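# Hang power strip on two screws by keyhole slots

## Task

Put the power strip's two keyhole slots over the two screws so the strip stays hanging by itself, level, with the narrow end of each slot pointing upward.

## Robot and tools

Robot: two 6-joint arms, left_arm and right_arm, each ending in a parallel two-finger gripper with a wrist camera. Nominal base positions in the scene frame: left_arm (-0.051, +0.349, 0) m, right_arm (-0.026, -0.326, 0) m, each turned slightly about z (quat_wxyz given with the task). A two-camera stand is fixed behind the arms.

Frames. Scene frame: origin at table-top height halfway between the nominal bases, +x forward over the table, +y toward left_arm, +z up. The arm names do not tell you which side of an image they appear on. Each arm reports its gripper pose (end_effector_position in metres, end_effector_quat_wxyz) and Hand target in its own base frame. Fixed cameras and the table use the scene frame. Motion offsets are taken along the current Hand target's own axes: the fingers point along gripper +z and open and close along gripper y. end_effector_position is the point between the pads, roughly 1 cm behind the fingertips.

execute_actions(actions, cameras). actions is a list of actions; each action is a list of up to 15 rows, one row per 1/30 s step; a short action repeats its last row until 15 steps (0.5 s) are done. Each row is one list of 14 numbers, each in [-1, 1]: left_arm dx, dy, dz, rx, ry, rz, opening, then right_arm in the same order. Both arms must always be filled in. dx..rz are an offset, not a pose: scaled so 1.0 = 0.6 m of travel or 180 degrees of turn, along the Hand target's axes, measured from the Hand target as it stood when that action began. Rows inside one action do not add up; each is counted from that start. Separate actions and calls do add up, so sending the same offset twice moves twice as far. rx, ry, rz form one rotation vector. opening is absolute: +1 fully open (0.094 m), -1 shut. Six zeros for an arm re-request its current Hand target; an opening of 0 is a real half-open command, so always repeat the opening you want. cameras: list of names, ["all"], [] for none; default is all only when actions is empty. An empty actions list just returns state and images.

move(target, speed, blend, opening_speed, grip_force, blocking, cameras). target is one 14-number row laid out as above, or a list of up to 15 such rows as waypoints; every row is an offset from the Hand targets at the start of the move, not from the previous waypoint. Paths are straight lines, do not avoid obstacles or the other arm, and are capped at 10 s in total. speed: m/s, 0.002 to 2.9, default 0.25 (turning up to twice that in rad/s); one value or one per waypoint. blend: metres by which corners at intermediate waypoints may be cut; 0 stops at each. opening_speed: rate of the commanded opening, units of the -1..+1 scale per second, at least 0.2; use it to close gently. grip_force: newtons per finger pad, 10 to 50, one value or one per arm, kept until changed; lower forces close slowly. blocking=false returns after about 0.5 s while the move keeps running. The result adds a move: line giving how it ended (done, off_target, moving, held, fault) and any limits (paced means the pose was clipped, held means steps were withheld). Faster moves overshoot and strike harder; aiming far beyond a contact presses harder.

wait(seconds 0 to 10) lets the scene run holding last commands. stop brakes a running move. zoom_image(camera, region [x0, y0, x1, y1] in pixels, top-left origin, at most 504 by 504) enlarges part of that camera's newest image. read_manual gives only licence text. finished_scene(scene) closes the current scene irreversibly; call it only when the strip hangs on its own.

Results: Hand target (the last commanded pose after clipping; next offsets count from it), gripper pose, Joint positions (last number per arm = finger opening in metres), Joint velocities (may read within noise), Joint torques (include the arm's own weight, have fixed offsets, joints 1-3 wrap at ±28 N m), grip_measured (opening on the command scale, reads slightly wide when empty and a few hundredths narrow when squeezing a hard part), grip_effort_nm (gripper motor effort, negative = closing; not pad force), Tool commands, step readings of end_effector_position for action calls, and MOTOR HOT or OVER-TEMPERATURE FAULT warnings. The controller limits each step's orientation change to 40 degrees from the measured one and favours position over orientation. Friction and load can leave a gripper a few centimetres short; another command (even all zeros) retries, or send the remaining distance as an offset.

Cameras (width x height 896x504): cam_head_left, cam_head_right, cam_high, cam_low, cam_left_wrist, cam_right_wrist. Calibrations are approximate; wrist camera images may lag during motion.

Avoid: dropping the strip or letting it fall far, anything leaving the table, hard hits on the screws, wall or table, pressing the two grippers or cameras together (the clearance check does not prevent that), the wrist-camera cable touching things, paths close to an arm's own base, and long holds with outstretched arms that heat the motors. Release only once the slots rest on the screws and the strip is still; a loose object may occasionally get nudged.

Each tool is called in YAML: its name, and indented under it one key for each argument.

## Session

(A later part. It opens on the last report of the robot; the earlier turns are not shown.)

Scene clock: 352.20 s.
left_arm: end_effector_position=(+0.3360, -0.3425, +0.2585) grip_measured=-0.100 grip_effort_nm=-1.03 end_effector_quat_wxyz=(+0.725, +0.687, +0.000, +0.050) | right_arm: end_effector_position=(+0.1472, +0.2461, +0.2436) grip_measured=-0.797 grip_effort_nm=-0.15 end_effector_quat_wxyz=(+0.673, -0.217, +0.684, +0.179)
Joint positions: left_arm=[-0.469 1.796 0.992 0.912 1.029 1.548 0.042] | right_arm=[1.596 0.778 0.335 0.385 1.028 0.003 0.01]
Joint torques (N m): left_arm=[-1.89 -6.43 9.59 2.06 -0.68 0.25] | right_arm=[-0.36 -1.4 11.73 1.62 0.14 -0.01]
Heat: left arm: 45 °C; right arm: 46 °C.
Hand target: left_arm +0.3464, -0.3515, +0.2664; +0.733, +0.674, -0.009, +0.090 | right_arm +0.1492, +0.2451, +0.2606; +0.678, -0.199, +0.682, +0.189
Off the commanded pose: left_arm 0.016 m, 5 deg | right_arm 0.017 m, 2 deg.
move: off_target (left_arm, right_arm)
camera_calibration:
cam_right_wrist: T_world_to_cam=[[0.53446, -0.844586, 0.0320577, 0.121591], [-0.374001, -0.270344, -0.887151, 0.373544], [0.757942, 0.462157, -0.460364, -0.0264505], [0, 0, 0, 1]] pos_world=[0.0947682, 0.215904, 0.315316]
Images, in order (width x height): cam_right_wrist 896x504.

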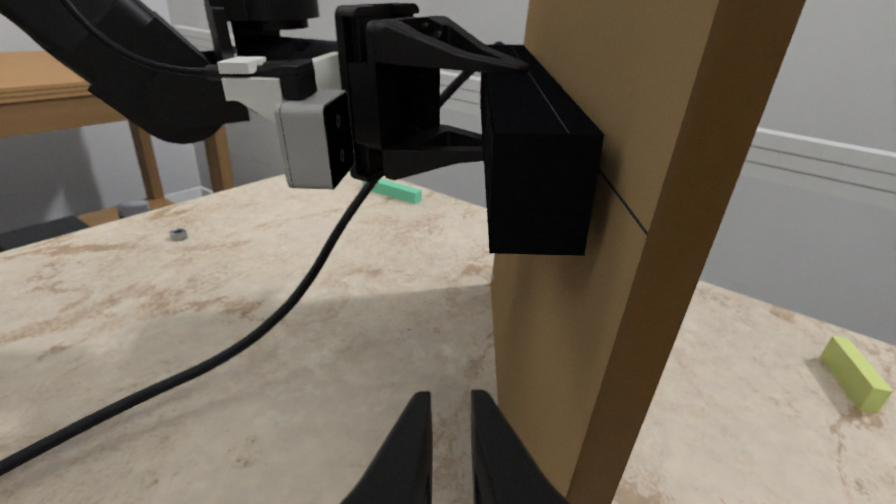

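move:
  target:
    - [0,-0.02,0.0,0,0,0.015,-0.35,0,0,0,0,0,0,-0.8]
    - [0,-0.03,0.01,0,0.0,0.02,-0.35,0,0,0,0,0,0,-0.8]
  speed: 0.04
  cameras: ["cam_right_wrist"]

zoom_image:
  camera: "cam_right_wrist"
  region: [420, 30, 640, 250]

Scene clock: 356.37 s.
left_arm: end_effector_position=(+0.3359, -0.3441, +0.2474) grip_measured=-0.100 grip_effort_nm=-1.03 end_effector_quat_wxyz=(+0.727, +0.681, -0.046, +0.078) | right_arm: end_effector_position=(+0.1472, +0.2461, +0.2436) grip_measured=-0.797 grip_effort_nm=-0.15 end_effector_quat_wxyz=(+0.673, -0.217, +0.684, +0.179)
Joint positions: left_arm=[-0.466 1.851 0.987 1.006 1.06 1.62 0.042] | right_arm=[1.596 0.778 0.335 0.385 1.028 0.003 0.01]
Joint torques (N m): left_arm=[-3.34 -6.39 9.26 1.7 -1.11 0.18] | right_arm=[-0.32 -1.51 11.74 1.65 0.11 -0.02]
Heat: left arm: 45 °C; right arm: 46 °C.
Hand target: left_arm +0.3496, -0.3589, +0.2493; +0.730, +0.673, -0.031, +0.113 | right_arm +0.1492, +0.2451, +0.2606; +0.678, -0.199, +0.682, +0.189
Off the commanded pose: left_arm 0.020 m, 4 deg | right_arm 0.017 m, 2 deg.
move: off_target (left_arm, right_arm)
camera_calibration:
cam_right_wrist: T_world_to_cam=[[0.53446, -0.844586, 0.0320577, 0.121591], [-0.374001, -0.270344, -0.887151, 0.373544], [0.757942, 0.462157, -0.460364, -0.0264505], [0, 0, 0, 1]] pos_world=[0.0947682, 0.215904, 0.315316]
Images, in order (width x height): cam_right_wrist 896x504.

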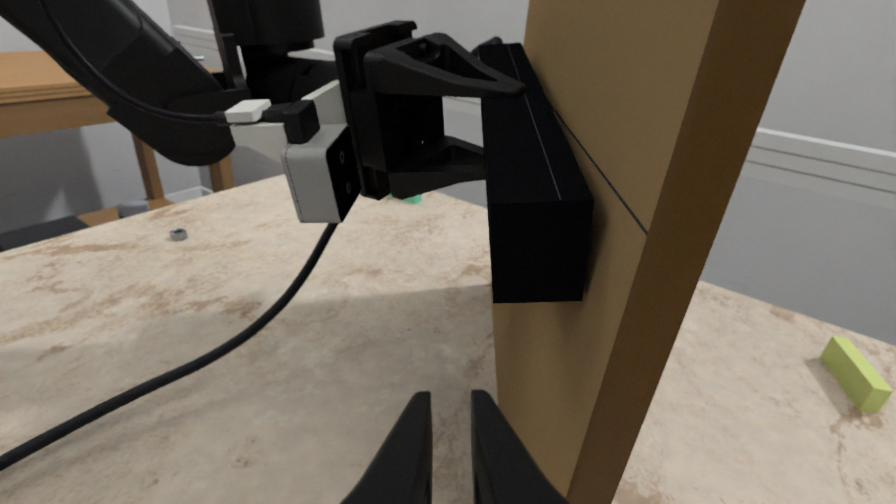

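Scaled by 2.291 from the camera's 896x504 image, which has a finer 1280x720 frame.

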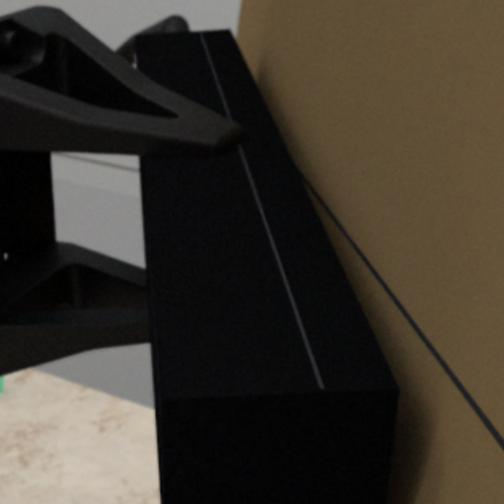

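move:
  target:
    - [0,0,-0.02,0,0,0,-0.35,0,0,0,0,0,0,-0.8]
    - [0,-0.01,-0.025,0,0,-0.03,-0.35,0,0,0,0,0,0,-0.8]
  speed: 0.04
  cameras: ["cam_right_wrist"]

zoom_image:
  camera: "cam_right_wrist"
  region: [420, 30, 640, 250]

move:
  target:
    - [0,-0.015,-0.005,0,0,-0.03,-0.35,0,0,0,0,0,0,-0.8]
  speed: 0.04
  cameras: ["cam_right_wrist"]

zoom_image:
  camera: "cam_right_wrist"
  region: [420, 30, 640, 250]

Scene clock: 367.10 s.
left_arm: end_effector_position=(+0.3368, -0.3433, +0.2408) grip_measured=-0.100 grip_effort_nm=-1.03 end_effector_quat_wxyz=(+0.730, +0.681, -0.012, +0.050) | right_arm: end_effector_position=(+0.1472, +0.2461, +0.2436) grip_measured=-0.797 grip_effort_nm=-0.15 end_effector_quat_wxyz=(+0.673, -0.217, +0.684, +0.179)
Joint positions: left_arm=[-0.466 1.864 0.97 1.037 1.05 1.533 0.042] | right_arm=[1.596 0.778 0.335 0.385 1.028 0.003 0.01]
Joint torques (N m): left_arm=[-0.2 -7.5 7.3 1.87 -0.7 0.04] | right_arm=[-0.44 -1.48 11.67 1.65 0.13 0]
Heat: left arm: 45 °C; right arm: 46 °C.
Hand target: left_arm +0.3493, -0.3444, +0.2421; +0.735, +0.674, +0.001, +0.079 | right_arm +0.1492, +0.2451, +0.2606; +0.678, -0.199, +0.682, +0.189
Off the commanded pose: left_arm 0.013 m, 4 deg | right_arm 0.017 m, 2 deg.
move: off_target (left_arm, right_arm)
camera_calibration:
cam_right_wrist: T_world_to_cam=[[0.53446, -0.844586, 0.0320577, 0.121591], [-0.374001, -0.270344, -0.887151, 0.373544], [0.757942, 0.462157, -0.460364, -0.0264505], [0, 0, 0, 1]] pos_world=[0.0947682, 0.215904, 0.315316]
Images, in order (width x height): cam_right_wrist 896x504.

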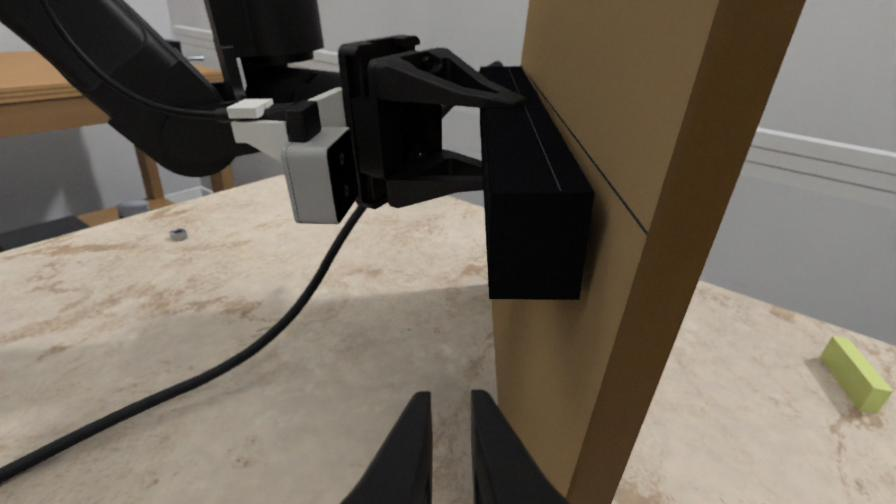

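Scaled by 2.291 from the camera's 896x504 image, which has a finer 1280x720 frame.

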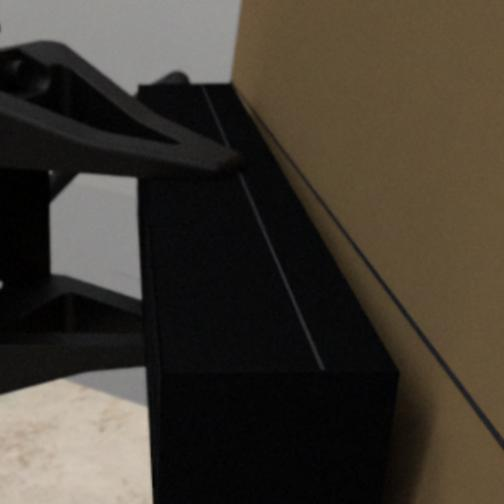

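Scene clock: 368.70 s.
left_arm: end_effector_position=(+0.3373, -0.3431, +0.2326) grip_measured=-0.100 grip_effort_nm=-1.03 end_effector_quat_wxyz=(+0.733, +0.680, +0.018, +0.018) | right_arm: end_effector_position=(+0.1472, +0.2461, +0.2436) grip_measured=-0.797 grip_effort_nm=-0.15 end_effector_quat_wxyz=(+0.673, -0.217, +0.684, +0.179)
Joint positions: left_arm=[-0.465 1.888 0.958 1.08 1.05 1.44 0.042] | right_arm=[1.596 0.778 0.335 0.385 1.028 0.003 0.01]
Joint torques (N m): left_arm=[0.32 -7.69 6.93 1.83 -0.64 0.02] | right_arm=[-0.39 -1.59 11.64 1.65 0.1 -0.01]
Heat: left arm: 45 °C; right arm: 46 °C.
Hand target: left_arm +0.3499, -0.3422, +0.2330; +0.737, +0.673, +0.033, +0.044 | right_arm +0.1492, +0.2451, +0.2606; +0.678, -0.199, +0.682, +0.189
Off the commanded pose: left_arm 0.013 m, 4 deg | right_arm 0.017 m, 2 deg.
move: off_target (left_arm, right_arm)
camera_calibration:
cam_right_wrist: T_world_to_cam=[[0.53446, -0.844586, 0.0320577, 0.121591], [-0.374001, -0.270344, -0.887151, 0.373544], [0.757942, 0.462157, -0.460364, -0.0264505], [0, 0, 0, 1]] pos_world=[0.0947682, 0.215904, 0.315316]
Images, in order (width x height): cam_right_wrist 896x504.

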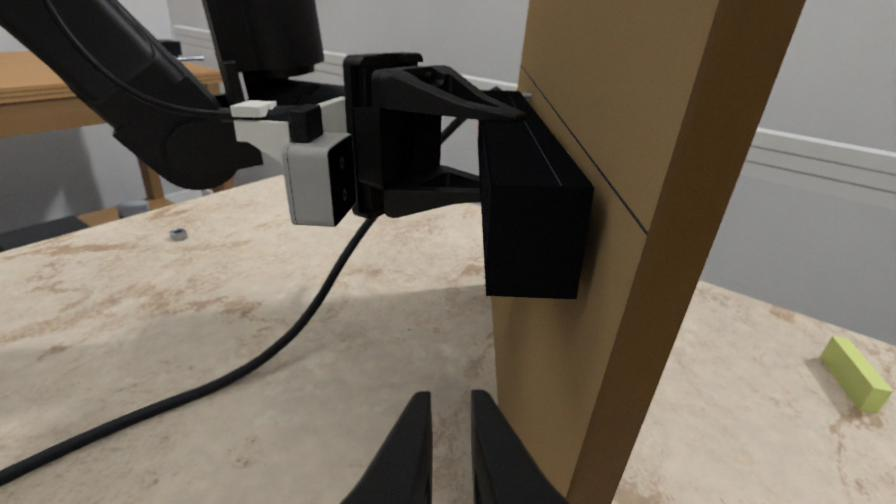

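Scaled by 2.291 from the camera's 896x504 image, which has a finer 1280x720 frame.

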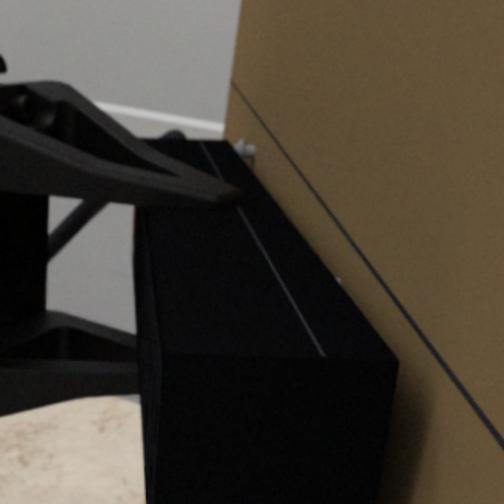

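move:
  target:
    - [0,0,-0.06,0,0,0,-0.35,0,0,0,0,0,0,-0.8]
    - [0,0.09,-0.06,0,0,0.05,-0.35,0,0,0,0,0,0,-0.8]
  speed: 0.1
  cameras: ["cam_right_wrist","cam_high"]

zoom_image:
  camera: "cam_right_wrist"
  region: [420, 30, 640, 250]

zoom_image:
  camera: "cam_high"
  region: [250, 60, 650, 360]

Scene clock: 387.43 s.
left_arm: end_effector_position=(+0.3438, -0.3047, +0.2499) grip_measured=-0.100 grip_effort_nm=-1.03 end_effector_quat_wxyz=(+0.719, +0.692, +0.021, +0.059) | right_arm: end_effector_position=(+0.1472, +0.2461, +0.2436) grip_measured=-0.797 grip_effort_nm=-0.15 end_effector_quat_wxyz=(+0.673, -0.217, +0.684, +0.179)
Joint positions: left_arm=[-0.374 1.756 0.917 0.929 1.082 1.542 0.042] | right_arm=[1.596 0.778 0.335 0.385 1.028 0.003 0.01]
Joint torques (N m): left_arm=[0.76 -11.1 10.29 1.9 0 0.19] | right_arm=[-0.31 -1.39 11.67 1.64 0.09 0.01]
Heat: left arm: 46 °C; right arm: 47 °C.
Hand target: left_arm +0.3449, -0.3017, +0.2833; +0.732, +0.674, -0.020, +0.102 | right_arm +0.1492, +0.2451, +0.2606; +0.678, -0.199, +0.682, +0.189
Off the commanded pose: left_arm 0.034 m, 7 deg | right_arm 0.017 m, 2 deg.
move: off_target (left_arm, right_arm)
camera_calibration:
cam_right_wrist: T_world_to_cam=[[0.53446, -0.844586, 0.0320577, 0.121591], [-0.374001, -0.270344, -0.887151, 0.373544], [0.757942, 0.462157, -0.460364, -0.0264505], [0, 0, 0, 1]] pos_world=[0.0947682, 0.215904, 0.315316]
Images, in order (width x height): cam_high 896x504, cam_right_wrist 896x504.

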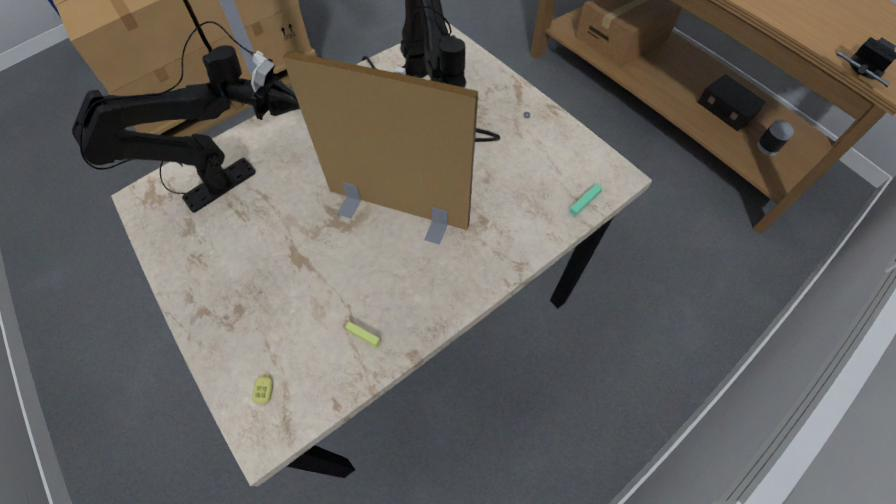

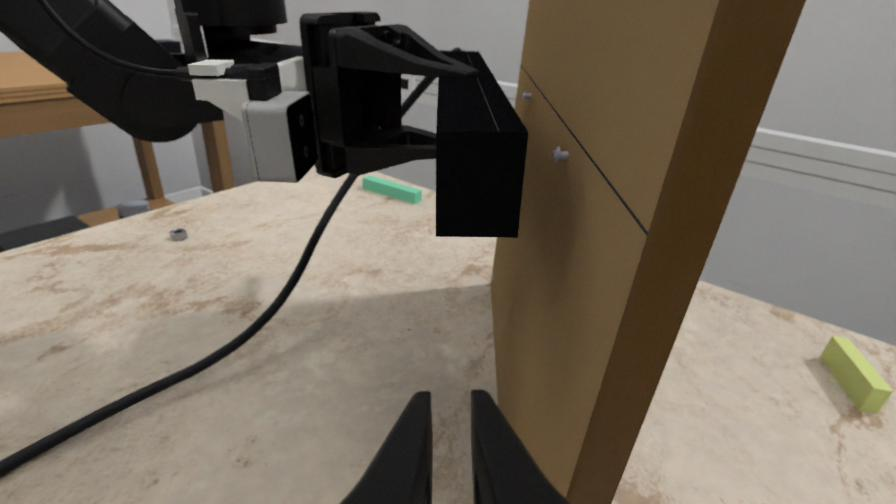

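Scaled by 2.291 from the camera's 896x504 image, which has a finer 1280x720 frame.

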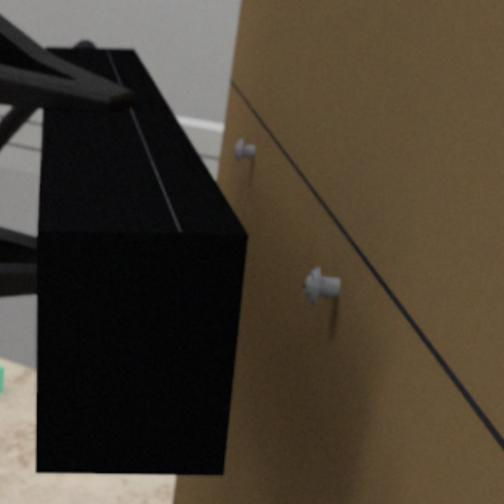

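Scaled by 1.260 from the camera's 896x504 image, which has a finer 1280x720 frame.

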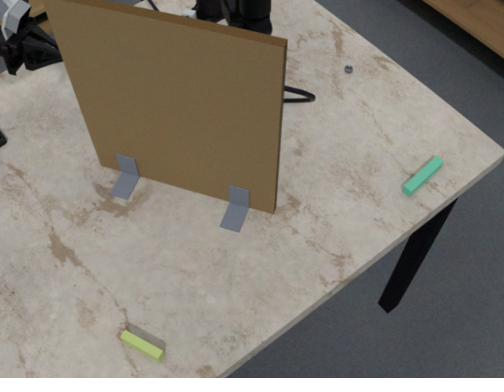

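move:
  target: [-0.03,0.012,0.02,0,-0.02,-0.007,-0.35,0,0,0,0,0,0,-0.8]
  speed: 0.06

move:
  target: [0,0.01,0.06,0,0,0,-0.35,0,0,0,0,0,0,-0.8]
  speed: 0.05
  cameras: ["cam_right_wrist"]

zoom_image:
  camera: "cam_right_wrist"
  region: [420, 30, 640, 250]

Scene clock: 402.23 s.
left_arm: end_effector_position=(+0.3300, -0.3140, +0.2528) grip_measured=-0.100 grip_effort_nm=-1.03 end_effector_quat_wxyz=(+0.718, +0.695, +0.009, +0.036) | right_arm: end_effector_position=(+0.1472, +0.2461, +0.2436) grip_measured=-0.797 grip_effort_nm=-0.15 end_effector_quat_wxyz=(+0.673, -0.217, +0.684, +0.179)
Joint positions: left_arm=[-0.401 1.738 0.923 0.887 1.106 1.543 0.042] | right_arm=[1.596 0.778 0.335 0.385 1.028 0.003 0.01]
Joint torques (N m): left_arm=[-0.44 -11.28 10.73 1.88 0.01 0.12] | right_arm=[-0.4 -1.54 11.64 1.63 0.11 0]
Heat: left arm: 46 °C; right arm: 47 °C.
Hand target: left_arm +0.3274, -0.3153, +0.2885; +0.732, +0.677, -0.036, +0.072 | right_arm +0.1492, +0.2451, +0.2606; +0.678, -0.199, +0.682, +0.189
Off the commanded pose: left_arm 0.036 m, 7 deg | right_arm 0.017 m, 2 deg.
move: off_target (left_arm, right_arm)

Scene clock: 403.67 s.
left_arm: end_effector_position=(+0.3253, -0.3469, +0.2741) grip_measured=-0.100 grip_effort_nm=-1.03 end_effector_quat_wxyz=(+0.720, +0.693, -0.003, +0.040) | right_arm: end_effector_position=(+0.1472, +0.2461, +0.2436) grip_measured=-0.797 grip_effort_nm=-0.15 end_effector_quat_wxyz=(+0.673, -0.217, +0.684, +0.179)
Joint positions: left_arm=[-0.489 1.738 1.014 0.799 1.029 1.564 0.042] | right_arm=[1.596 0.778 0.335 0.385 1.028 0.003 0.01]
Joint torques (N m): left_arm=[-0.53 -8.35 11.14 1.97 -0.1 0.21] | right_arm=[-0.43 -1.36 11.66 1.65 0.11 -0.03]
Heat: left arm: 46 °C; right arm: 47 °C.
Hand target: left_arm +0.3281, -0.3507, +0.2972; +0.732, +0.677, -0.036, +0.072 | right_arm +0.1492, +0.2451, +0.2606; +0.678, -0.199, +0.682, +0.189
Off the commanded pose: left_arm 0.024 m, 6 deg | right_arm 0.017 m, 2 deg.
move: off_target (left_arm, right_arm)
camera_calibration:
cam_right_wrist: T_world_to_cam=[[0.53446, -0.844586, 0.0320577, 0.121591], [-0.374001, -0.270344, -0.887151, 0.373544], [0.757942, 0.462157, -0.460364, -0.0264505], [0, 0, 0, 1]] pos_world=[0.0947682, 0.215904, 0.315316]
Images, in order (width x height): cam_right_wrist 896x504.

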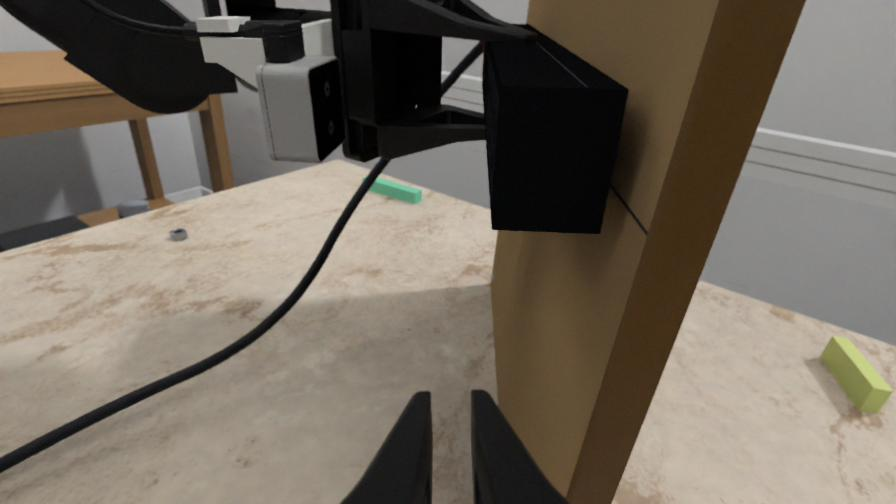

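Scaled by 2.291 from the camera's 896x504 image, which has a finer 1280x720 frame.

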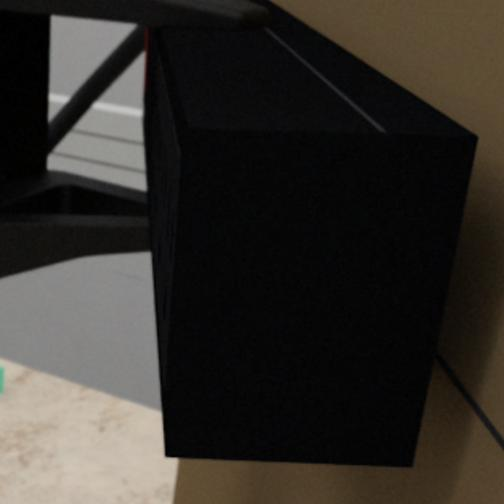

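move:
  target:
    - [0.015,0,-0.03,0,0,0,-0.35,0,0,0,0,0,0,-0.8]
    - [0.042,0,-0.02,0,0,0,-0.35,0,0,0,0,0,0,-0.8]
    - [0.042,0,0.015,0,0,0,-0.35,0,0,0,0,0,0,-0.8]
  speed: 0.05
  cameras: ["cam_right_wrist"]

zoom_image:
  camera: "cam_right_wrist"
  region: [420, 30, 640, 250]

Scene clock: 409.63 s.
left_arm: end_effector_position=(+0.3471, -0.3427, +0.2796) grip_measured=-0.100 grip_effort_nm=-1.03 end_effector_quat_wxyz=(+0.720, +0.693, -0.008, +0.036) | right_arm: end_effector_position=(+0.1472, +0.2461, +0.2436) grip_measured=-0.797 grip_effort_nm=-0.15 end_effector_quat_wxyz=(+0.673, -0.217, +0.684, +0.179)
Joint positions: left_arm=[-0.449 1.798 1.111 0.77 1.082 1.559 0.042] | right_arm=[1.596 0.778 0.335 0.385 1.028 0.003 0.01]
Joint torques (N m): left_arm=[-2.97 -7.34 13.01 1.94 -0.48 0.17] | right_arm=[-0.39 -1.46 11.6 1.64 0.11 0]
Heat: left arm: 46 °C; right arm: 47 °C.
Hand target: left_arm +0.3534, -0.3581, +0.3018; +0.732, +0.677, -0.036, +0.072 | right_arm +0.1492, +0.2451, +0.2606; +0.678, -0.199, +0.682, +0.189
Off the commanded pose: left_arm 0.028 m, 6 deg | right_arm 0.017 m, 2 deg.
move: off_target (left_arm, right_arm)
camera_calibration:
cam_right_wrist: T_world_to_cam=[[0.53446, -0.844586, 0.0320577, 0.121591], [-0.374001, -0.270344, -0.887151, 0.373544], [0.757942, 0.462157, -0.460364, -0.0264505], [0, 0, 0, 1]] pos_world=[0.0947682, 0.215904, 0.315316]
Images, in order (width x height): cam_right_wrist 896x504.

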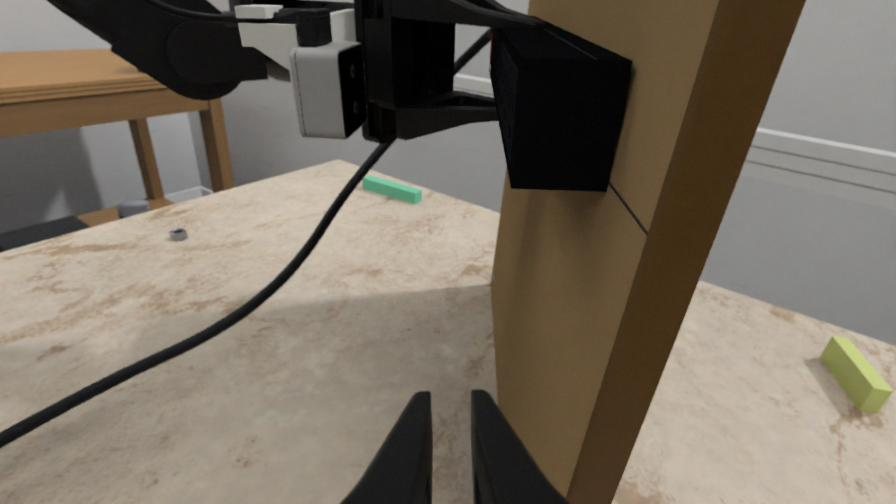

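Scaled by 2.291 from the camera's 896x504 image, which has a finer 1280x720 frame.

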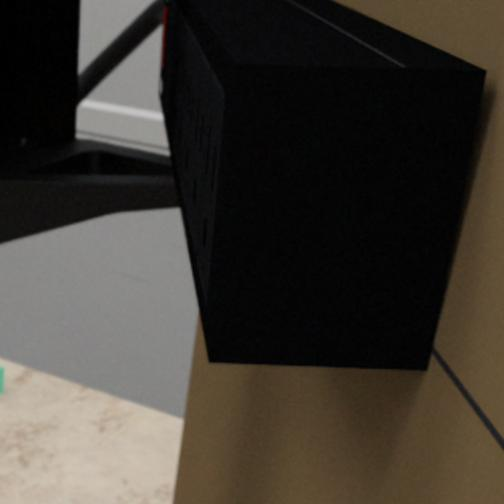

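move:
  target: [0,-0.02,0,0,0,0,-0.35,0,0,0,0,0,0,-0.8]
  speed: 0.04

move:
  target: [0,-0.015,0,0,0,0,-0.35,0,0,0,0,0,0,-0.8]
  speed: 0.04

move:
  target: [0,-0.015,0,0,0,0,-0.35,0,0,0,0,0,0,-0.8]
  speed: 0.04
  cameras: ["cam_right_wrist"]

zoom_image:
  camera: "cam_right_wrist"
  region: [420, 30, 640, 250]

Scene clock: 414.50 s.
left_arm: end_effector_position=(+0.3470, -0.3428, +0.2787) grip_measured=-0.100 grip_effort_nm=-1.03 end_effector_quat_wxyz=(+0.723, +0.690, -0.015, +0.035) | right_arm: end_effector_position=(+0.1472, +0.2461, +0.2436) grip_measured=-0.797 grip_effort_nm=-0.15 end_effector_quat_wxyz=(+0.673, -0.217, +0.684, +0.179)
Joint positions: left_arm=[-0.447 1.811 1.111 0.802 1.094 1.55 0.042] | right_arm=[1.596 0.778 0.335 0.385 1.028 0.003 0.01]
Joint torques (N m): left_arm=[-3.18 -6.22 11.71 1.95 -0.61 0.31] | right_arm=[-0.4 -1.55 11.58 1.66 0.1 -0.02]
Heat: left arm: 46 °C; right arm: 47 °C.
Hand target: left_arm +0.3553, -0.3590, +0.2900; +0.732, +0.677, -0.036, +0.073 | right_arm +0.1492, +0.2451, +0.2606; +0.678, -0.199, +0.682, +0.189
Off the commanded pose: left_arm 0.021 m, 5 deg | right_arm 0.017 m, 2 deg.
move: off_target (left_arm, right_arm)

Scene clock: 415.43 s.
left_arm: end_effector_position=(+0.3469, -0.3426, +0.2782) grip_measured=-0.100 grip_effort_nm=-1.03 end_effector_quat_wxyz=(+0.727, +0.686, -0.023, +0.034) | right_arm: end_effector_position=(+0.1472, +0.2461, +0.2436) grip_measured=-0.797 grip_effort_nm=-0.15 end_effector_quat_wxyz=(+0.673, -0.217, +0.684, +0.179)
Joint positions: left_arm=[-0.444 1.827 1.111 0.848 1.11 1.533 0.042] | right_arm=[1.596 0.778 0.335 0.385 1.028 0.003 0.01]
Joint torques (N m): left_arm=[-3.44 -5.86 10.69 1.78 -0.77 0.47] | right_arm=[-0.4 -1.43 11.75 1.64 0.13 -0.04]
Heat: left arm: 46 °C; right arm: 47 °C.
Hand target: left_arm +0.3567, -0.3596, +0.2812; +0.732, +0.677, -0.036, +0.073 | right_arm +0.1492, +0.2451, +0.2606; +0.678, -0.199, +0.682, +0.189
Off the commanded pose: left_arm 0.020 m, 5 deg | right_arm 0.017 m, 2 deg.
move: off_target (left_arm, right_arm)

Scene clock: 416.37 s.
left_arm: end_effector_position=(+0.3463, -0.3426, +0.2771) grip_measured=-0.100 grip_effort_nm=-1.03 end_effector_quat_wxyz=(+0.730, +0.681, -0.034, +0.035) | right_arm: end_effector_position=(+0.1472, +0.2461, +0.2436) grip_measured=-0.797 grip_effort_nm=-0.15 end_effector_quat_wxyz=(+0.673, -0.217, +0.684, +0.179)
Joint positions: left_arm=[-0.441 1.844 1.111 0.895 1.126 1.522 0.042] | right_arm=[1.596 0.778 0.335 0.385 1.028 0.003 0.01]
Joint torques (N m): left_arm=[-3.59 -5.63 9.59 1.62 -0.94 0.56] | right_arm=[-0.25 -1.51 11.73 1.64 0.14 -0.01]
Heat: left arm: 46 °C; right arm: 47 °C.
Hand target: left_arm +0.3579, -0.3604, +0.2724; +0.732, +0.677, -0.036, +0.072 | right_arm +0.1492, +0.2451, +0.2606; +0.678, -0.199, +0.682, +0.189
Off the commanded pose: left_arm 0.022 m, 4 deg | right_arm 0.017 m, 2 deg.
move: off_target (left_arm, right_arm)
camera_calibration:
cam_right_wrist: T_world_to_cam=[[0.53446, -0.844586, 0.0320577, 0.121591], [-0.374001, -0.270344, -0.887151, 0.373544], [0.757942, 0.462157, -0.460364, -0.0264505], [0, 0, 0, 1]] pos_world=[0.0947682, 0.215904, 0.315316]
Images, in order (width x height): cam_right_wrist 896x504.

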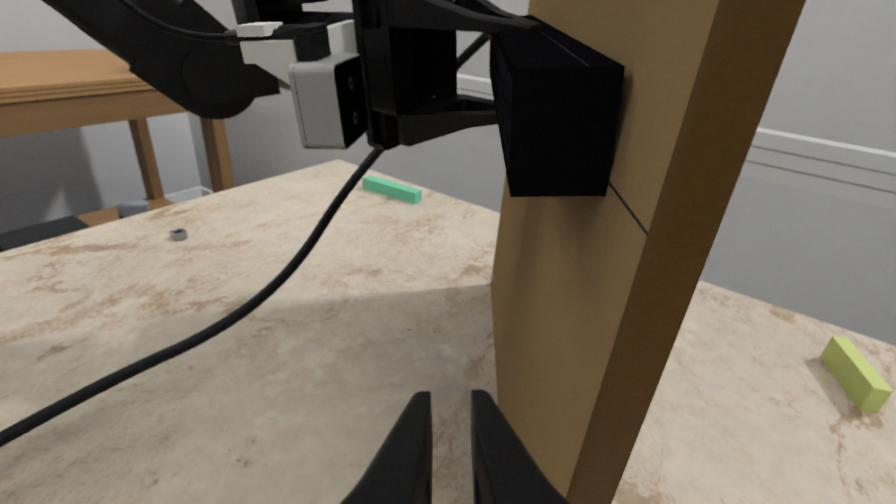

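Scaled by 2.291 from the camera's 896x504 image, which has a finer 1280x720 frame.

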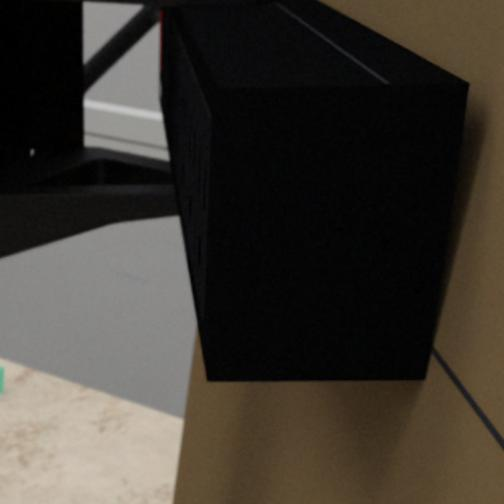

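move:
  target:
    - [0,0.005,-0.055,0,0,0,-0.35,0,0,0,0,0,0,-0.8]
    - [0,0.02,-0.05,0,0,0,-0.35,0,0,0,0,0,0,-0.8]
  speed: 0.05

move:
  target: [0,0,0.05,0,0,0,-0.35,0,0,0,0,0,0,-0.8]
  speed: 0.05
  cameras: ["cam_right_wrist"]

zoom_image:
  camera: "cam_right_wrist"
  region: [420, 30, 640, 250]

Scene clock: 422.73 s.
left_arm: end_effector_position=(+0.3513, -0.3342, +0.2729) grip_measured=-0.100 grip_effort_nm=-1.03 end_effector_quat_wxyz=(+0.731, +0.680, -0.029, +0.050) | right_arm: end_effector_position=(+0.1472, +0.2461, +0.2436) grip_measured=-0.797 grip_effort_nm=-0.15 end_effector_quat_wxyz=(+0.673, -0.217, +0.684, +0.179)
Joint positions: left_arm=[-0.422 1.844 1.084 0.931 1.118 1.528 0.042] | right_arm=[1.596 0.778 0.335 0.385 1.028 0.003 0.01]
Joint torques (N m): left_arm=[0.94 -10.73 7.56 1.36 -0.22 0.27] | right_arm=[-0.47 -1.51 11.79 1.63 0.13 -0.01]
Heat: left arm: 46 °C; right arm: 47 °C.
Hand target: left_arm +0.3547, -0.3296, +0.2817; +0.732, +0.677, -0.036, +0.072 | right_arm +0.1492, +0.2451, +0.2606; +0.678, -0.199, +0.682, +0.189
Off the commanded pose: left_arm 0.011 m, 3 deg | right_arm 0.017 m, 2 deg.
move: off_target (left_arm, right_arm)

Scene clock: 423.70 s.
left_arm: end_effector_position=(+0.3491, -0.3401, +0.2730) grip_measured=-0.100 grip_effort_nm=-1.03 end_effector_quat_wxyz=(+0.728, +0.684, -0.029, +0.039) | right_arm: end_effector_position=(+0.1472, +0.2461, +0.2436) grip_measured=-0.797 grip_effort_nm=-0.15 end_effector_quat_wxyz=(+0.673, -0.217, +0.684, +0.179)
Joint positions: left_arm=[-0.435 1.844 1.102 0.887 1.12 1.535 0.042] | right_arm=[1.596 0.778 0.335 0.385 1.028 0.003 0.01]
Joint torques (N m): left_arm=[-4.25 -7.9 11.38 1.37 -0.88 0.37] | right_arm=[-0.39 -1.52 11.71 1.65 0.11 0]
Heat: left arm: 46 °C; right arm: 47 °C.
Hand target: left_arm +0.3561, -0.3594, +0.2843; +0.732, +0.677, -0.036, +0.073 | right_arm +0.1492, +0.2451, +0.2606; +0.678, -0.199, +0.682, +0.189
Off the commanded pose: left_arm 0.023 m, 4 deg | right_arm 0.017 m, 2 deg.
move: off_target (left_arm, right_arm)
camera_calibration:
cam_right_wrist: T_world_to_cam=[[0.53446, -0.844586, 0.0320577, 0.121591], [-0.374001, -0.270344, -0.887151, 0.373544], [0.757942, 0.462157, -0.460364, -0.0264505], [0, 0, 0, 1]] pos_world=[0.0947682, 0.215904, 0.315316]
Images, in order (width x height): cam_right_wrist 896x504.

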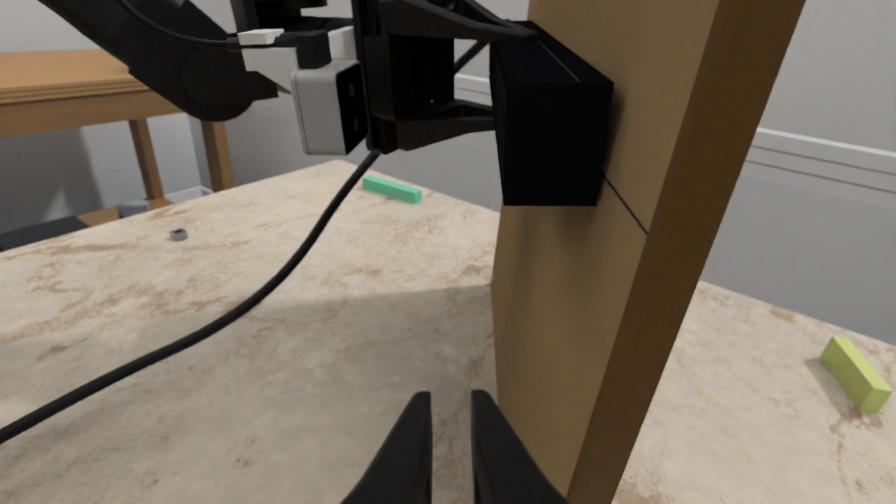

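Scaled by 2.291 from the camera's 896x504 image, which has a finer 1280x720 frame.

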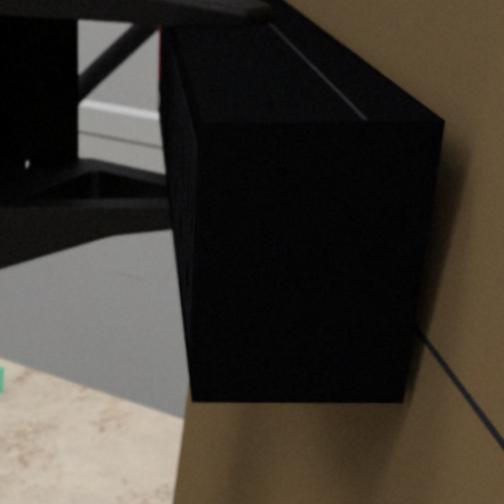

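move:
  target:
    - [0,-0.01,-0.03,0,0,0,-0.35,0,0,0,0,0,0,-0.8]
    - [0,-0.025,-0.02,0,0,0,-0.35,0,0,0,0,0,0,-0.8]
  speed: 0.04

move:
  target: [0,-0.01,0.02,0,0,0,-0.35,0,0,0,0,0,0,-0.8]
  speed: 0.04
  cameras: ["cam_right_wrist"]

zoom_image:
  camera: "cam_right_wrist"
  region: [420, 30, 640, 250]

Scene clock: 428.70 s.
left_arm: end_effector_position=(+0.3490, -0.3396, +0.2727) grip_measured=-0.100 grip_effort_nm=-1.03 end_effector_quat_wxyz=(+0.730, +0.682, -0.033, +0.039) | right_arm: end_effector_position=(+0.1472, +0.2461, +0.2436) grip_measured=-0.797 grip_effort_nm=-0.15 end_effector_quat_wxyz=(+0.673, -0.217, +0.684, +0.179)
Joint positions: left_arm=[-0.433 1.852 1.102 0.909 1.128 1.528 0.042] | right_arm=[1.596 0.778 0.335 0.385 1.028 0.003 0.01]
Joint torques (N m): left_arm=[-1.92 -6.75 7.97 1.73 -0.7 0.43] | right_arm=[-0.4 -1.43 11.67 1.63 0.12 0]
Heat: left arm: 45 °C; right arm: 47 °C.
Hand target: left_arm +0.3580, -0.3486, +0.2684; +0.732, +0.677, -0.036, +0.072 | right_arm +0.1492, +0.2451, +0.2606; +0.678, -0.199, +0.682, +0.189
Off the commanded pose: left_arm 0.013 m, 4 deg | right_arm 0.017 m, 2 deg.
move: off_target (left_arm, right_arm)

Scene clock: 429.60 s.
left_arm: end_effector_position=(+0.3489, -0.3401, +0.2720) grip_measured=-0.100 grip_effort_nm=-1.03 end_effector_quat_wxyz=(+0.733, +0.679, -0.038, +0.039) | right_arm: end_effector_position=(+0.1472, +0.2461, +0.2436) grip_measured=-0.797 grip_effort_nm=-0.15 end_effector_quat_wxyz=(+0.673, -0.217, +0.684, +0.179)
Joint positions: left_arm=[-0.433 1.865 1.102 0.944 1.134 1.516 0.042] | right_arm=[1.596 0.778 0.335 0.385 1.028 0.003 0.01]
Joint torques (N m): left_arm=[-4.38 -5.53 9.16 1.47 -1.02 0.61] | right_arm=[-0.4 -1.43 11.69 1.64 0.08 0]
Heat: left arm: 45 °C; right arm: 47 °C.
Hand target: left_arm +0.3594, -0.3610, +0.2634; +0.732, +0.677, -0.036, +0.072 | right_arm +0.1492, +0.2451, +0.2606; +0.678, -0.199, +0.682, +0.189
Off the commanded pose: left_arm 0.025 m, 4 deg | right_arm 0.017 m, 2 deg.
move: off_target (left_arm, right_arm)
camera_calibration:
cam_right_wrist: T_world_to_cam=[[0.53446, -0.844586, 0.0320577, 0.121591], [-0.374001, -0.270344, -0.887151, 0.373544], [0.757942, 0.462157, -0.460364, -0.0264505], [0, 0, 0, 1]] pos_world=[0.0947682, 0.215904, 0.315316]
Images, in order (width x height): cam_right_wrist 896x504.

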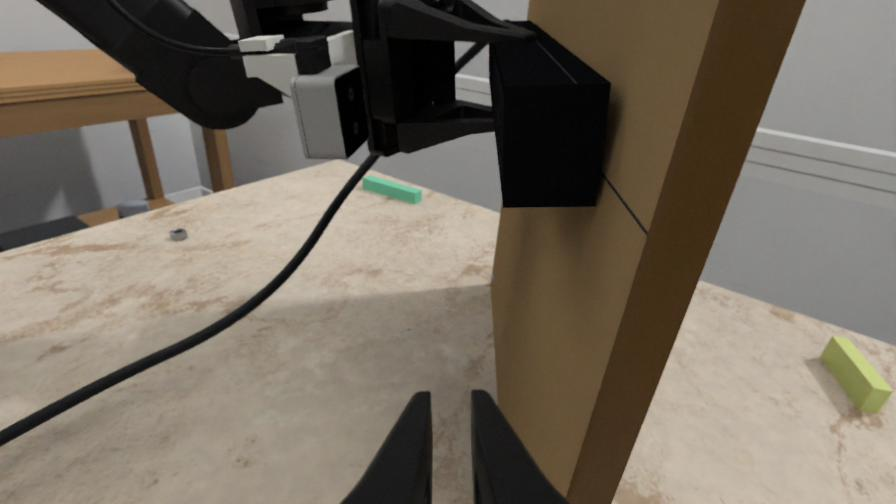

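Scaled by 2.291 from the camera's 896x504 image, which has a finer 1280x720 frame.

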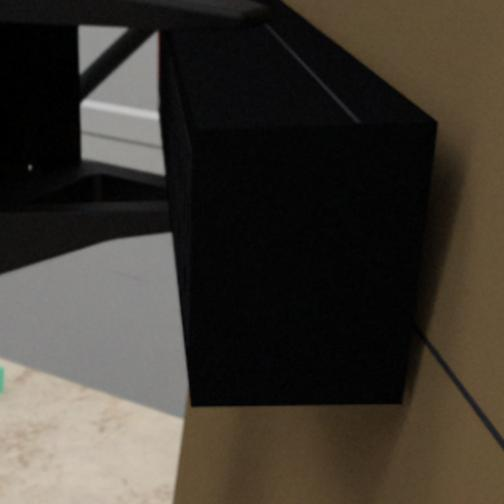

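move:
  target:
    - [0,0,-0.04,0,0,0,-0.35,0,0,0,0,0,0,-0.8]
    - [0,-0.012,-0.03,0,0,0,-0.35,0,0,0,0,0,0,-0.8]
  speed: 0.04

move:
  target: [0,-0.01,0.02,0,0,0,-0.35,0,0,0,0,0,0,-0.8]
  speed: 0.04
  cameras: ["cam_right_wrist"]

zoom_image:
  camera: "cam_right_wrist"
  region: [420, 30, 640, 250]

Scene clock: 435.00 s.
left_arm: end_effector_position=(+0.3484, -0.3384, +0.2724) grip_measured=-0.100 grip_effort_nm=-1.03 end_effector_quat_wxyz=(+0.738, +0.672, -0.048, +0.051) | right_arm: end_effector_position=(+0.1472, +0.2461, +0.2436) grip_measured=-0.797 grip_effort_nm=-0.15 end_effector_quat_wxyz=(+0.673, -0.217, +0.684, +0.179)
Joint positions: left_arm=[-0.43 1.873 1.089 1.005 1.133 1.509 0.042] | right_arm=[1.596 0.778 0.335 0.385 1.028 0.003 0.01]
Joint torques (N m): left_arm=[-0.8 -6.27 6.41 1.37 -0.64 0.55] | right_arm=[-0.4 -1.52 11.73 1.63 0.12 0.01]
Heat: left arm: 45 °C; right arm: 47 °C.
Hand target: left_arm +0.3597, -0.3436, +0.2549; +0.732, +0.677, -0.036, +0.073 | right_arm +0.1492, +0.2451, +0.2606; +0.678, -0.199, +0.682, +0.189
Off the commanded pose: left_arm 0.022 m, 3 deg | right_arm 0.017 m, 2 deg.
move: off_target (left_arm, right_arm)

Scene clock: 435.90 s.
left_arm: end_effector_position=(+0.3483, -0.3389, +0.2715) grip_measured=-0.100 grip_effort_nm=-1.03 end_effector_quat_wxyz=(+0.740, +0.668, -0.052, +0.052) | right_arm: end_effector_position=(+0.1472, +0.2461, +0.2436) grip_measured=-0.797 grip_effort_nm=-0.15 end_effector_quat_wxyz=(+0.673, -0.217, +0.684, +0.179)
Joint positions: left_arm=[-0.43 1.887 1.089 1.042 1.138 1.496 0.042] | right_arm=[1.596 0.778 0.335 0.385 1.028 0.003 0.01]
Joint torques (N m): left_arm=[-3.26 -5.14 7.57 1.07 -0.93 0.74] | right_arm=[-0.4 -1.51 11.71 1.64 0.14 0.04]
Heat: left arm: 45 °C; right arm: 47 °C.
Hand target: left_arm +0.3611, -0.3560, +0.2499; +0.732, +0.677, -0.036, +0.072 | right_arm +0.1492, +0.2451, +0.2606; +0.678, -0.199, +0.682, +0.189
Off the commanded pose: left_arm 0.030 m, 3 deg | right_arm 0.017 m, 2 deg.
move: off_target (left_arm, right_arm)
camera_calibration:
cam_right_wrist: T_world_to_cam=[[0.53446, -0.844586, 0.0320577, 0.121591], [-0.374001, -0.270344, -0.887151, 0.373544], [0.757942, 0.462157, -0.460364, -0.0264505], [0, 0, 0, 1]] pos_world=[0.0947682, 0.215904, 0.315316]
Images, in order (width x height): cam_right_wrist 896x504.

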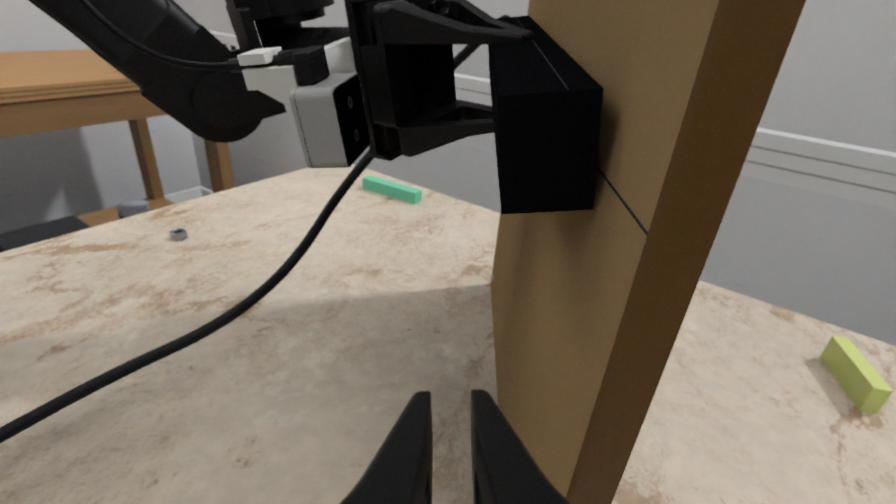

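Scaled by 2.291 from the camera's 896x504 image, which has a finer 1280x720 frame.

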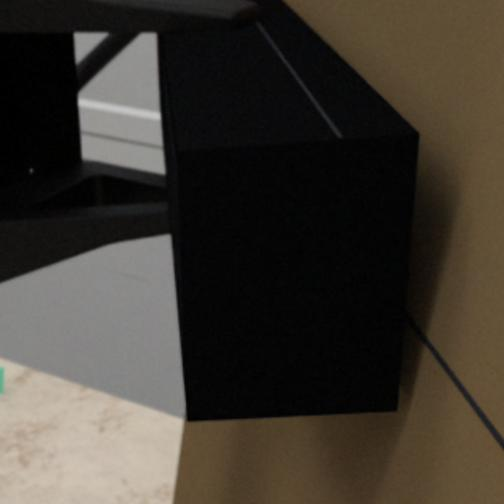

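move:
  target: [0,0,-0.09,0,0,0,-0.35,0,0,0,0,0,0,-0.8]
  speed: 0.06
  cameras: ["cam_right_wrist"]

zoom_image:
  camera: "cam_right_wrist"
  region: [420, 30, 640, 250]

Scene clock: 439.70 s.
left_arm: end_effector_position=(+0.3479, -0.3299, +0.2699) grip_measured=-0.100 grip_effort_nm=-1.03 end_effector_quat_wxyz=(+0.749, +0.656, -0.052, +0.076) | right_arm: end_effector_position=(+0.1472, +0.2461, +0.2436) grip_measured=-0.797 grip_effort_nm=-0.15 end_effector_quat_wxyz=(+0.673, -0.217, +0.684, +0.179)
Joint positions: left_arm=[-0.417 1.887 1.034 1.159 1.113 1.474 0.042] | right_arm=[1.596 0.778 0.335 0.385 1.028 0.003 0.01]
Joint torques (N m): left_arm=[6.99 -8.69 3.55 1.03 0.42 0.31] | right_arm=[-0.35 -1.39 11.6 1.61 0.14 0]
Heat: left arm: 44 °C; right arm: 47 °C.
Hand target: left_arm +0.3586, -0.3023, +0.2455; +0.732, +0.677, -0.036, +0.072 | right_arm +0.1492, +0.2451, +0.2606; +0.678, -0.199, +0.682, +0.189
Off the commanded pose: left_arm 0.038 m, 4 deg | right_arm 0.017 m, 2 deg.
move: off_target (left_arm, right_arm)
camera_calibration:
cam_right_wrist: T_world_to_cam=[[0.53446, -0.844586, 0.0320577, 0.121591], [-0.374001, -0.270344, -0.887151, 0.373544], [0.757942, 0.462157, -0.460364, -0.0264505], [0, 0, 0, 1]] pos_world=[0.0947682, 0.215904, 0.315316]
Images, in order (width x height): cam_right_wrist 896x504.

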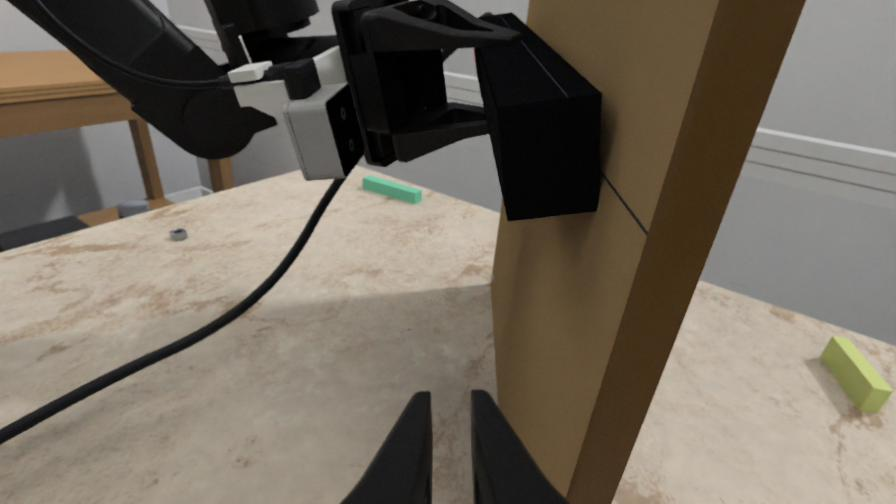

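Scaled by 2.291 from the camera's 896x504 image, which has a finer 1280x720 frame.

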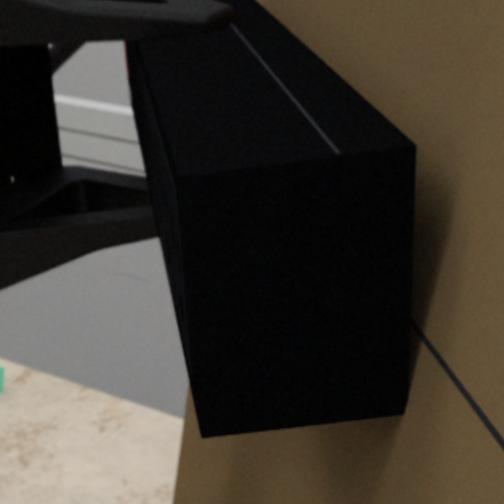

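move:
  target:
    - [0,0,0.06,0,0,0,-0.35,0,0,0,0,0,0,-0.8]
    - [0,-0.03,0.05,0,0,0,-0.35,0,0,0,0,0,0,-0.8]
  speed: 0.05
  cameras: ["cam_right_wrist"]

zoom_image:
  camera: "cam_right_wrist"
  region: [420, 30, 640, 250]

Scene clock: 445.40 s.
left_arm: end_effector_position=(+0.3487, -0.3326, +0.2711) grip_measured=-0.100 grip_effort_nm=-1.03 end_effector_quat_wxyz=(+0.752, +0.650, -0.070, +0.089) | right_arm: end_effector_position=(+0.1472, +0.2461, +0.2436) grip_measured=-0.797 grip_effort_nm=-0.15 end_effector_quat_wxyz=(+0.673, -0.217, +0.684, +0.179)
Joint positions: left_arm=[-0.421 1.909 1.051 1.198 1.118 1.488 0.042] | right_arm=[1.596 0.778 0.335 0.385 1.028 0.003 0.01]
Joint torques (N m): left_arm=[0.94 -4.98 4.94 0.61 -0.27 0.55] | right_arm=[-0.25 -1.48 11.74 1.65 0.13 0.02]
Heat: left arm: 43 °C; right arm: 47 °C.
Hand target: left_arm +0.3628, -0.3335, +0.2302; +0.732, +0.677, -0.036, +0.072 | right_arm +0.1492, +0.2451, +0.2606; +0.678, -0.199, +0.682, +0.189
Off the commanded pose: left_arm 0.043 m, 6 deg | right_arm 0.017 m, 2 deg.
move: off_target (left_arm, right_arm)
camera_calibration:
cam_right_wrist: T_world_to_cam=[[0.53446, -0.844586, 0.0320577, 0.121591], [-0.374001, -0.270344, -0.887151, 0.373544], [0.757942, 0.462157, -0.460364, -0.0264505], [0, 0, 0, 1]] pos_world=[0.0947682, 0.215904, 0.315316]
Images, in order (width x height): cam_right_wrist 896x504.

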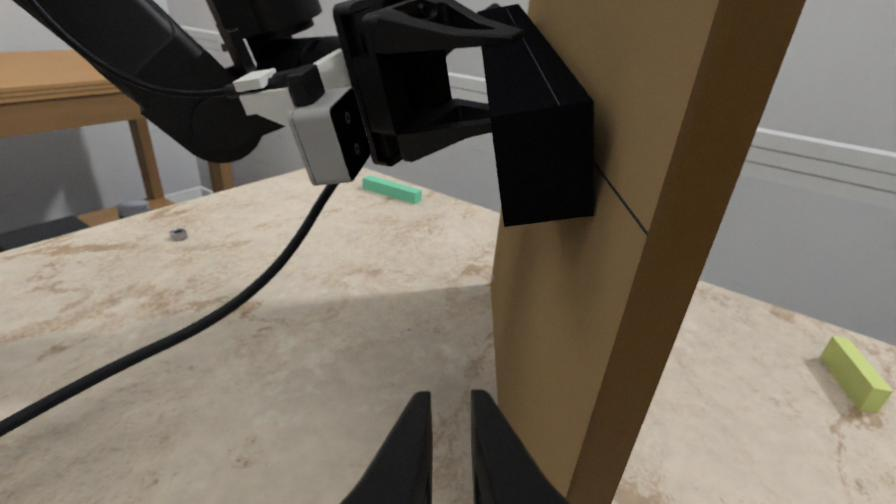

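Scaled by 2.291 from the camera's 896x504 image, which has a finer 1280x720 frame.

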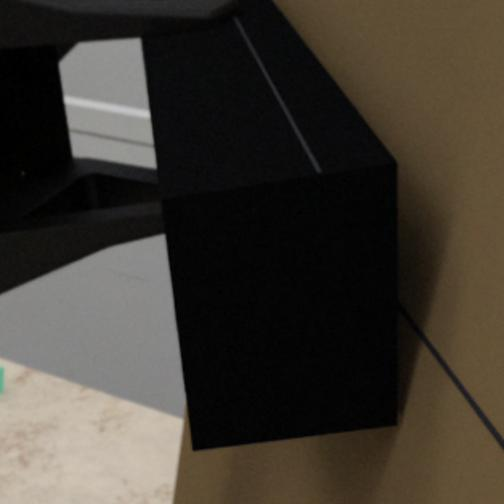

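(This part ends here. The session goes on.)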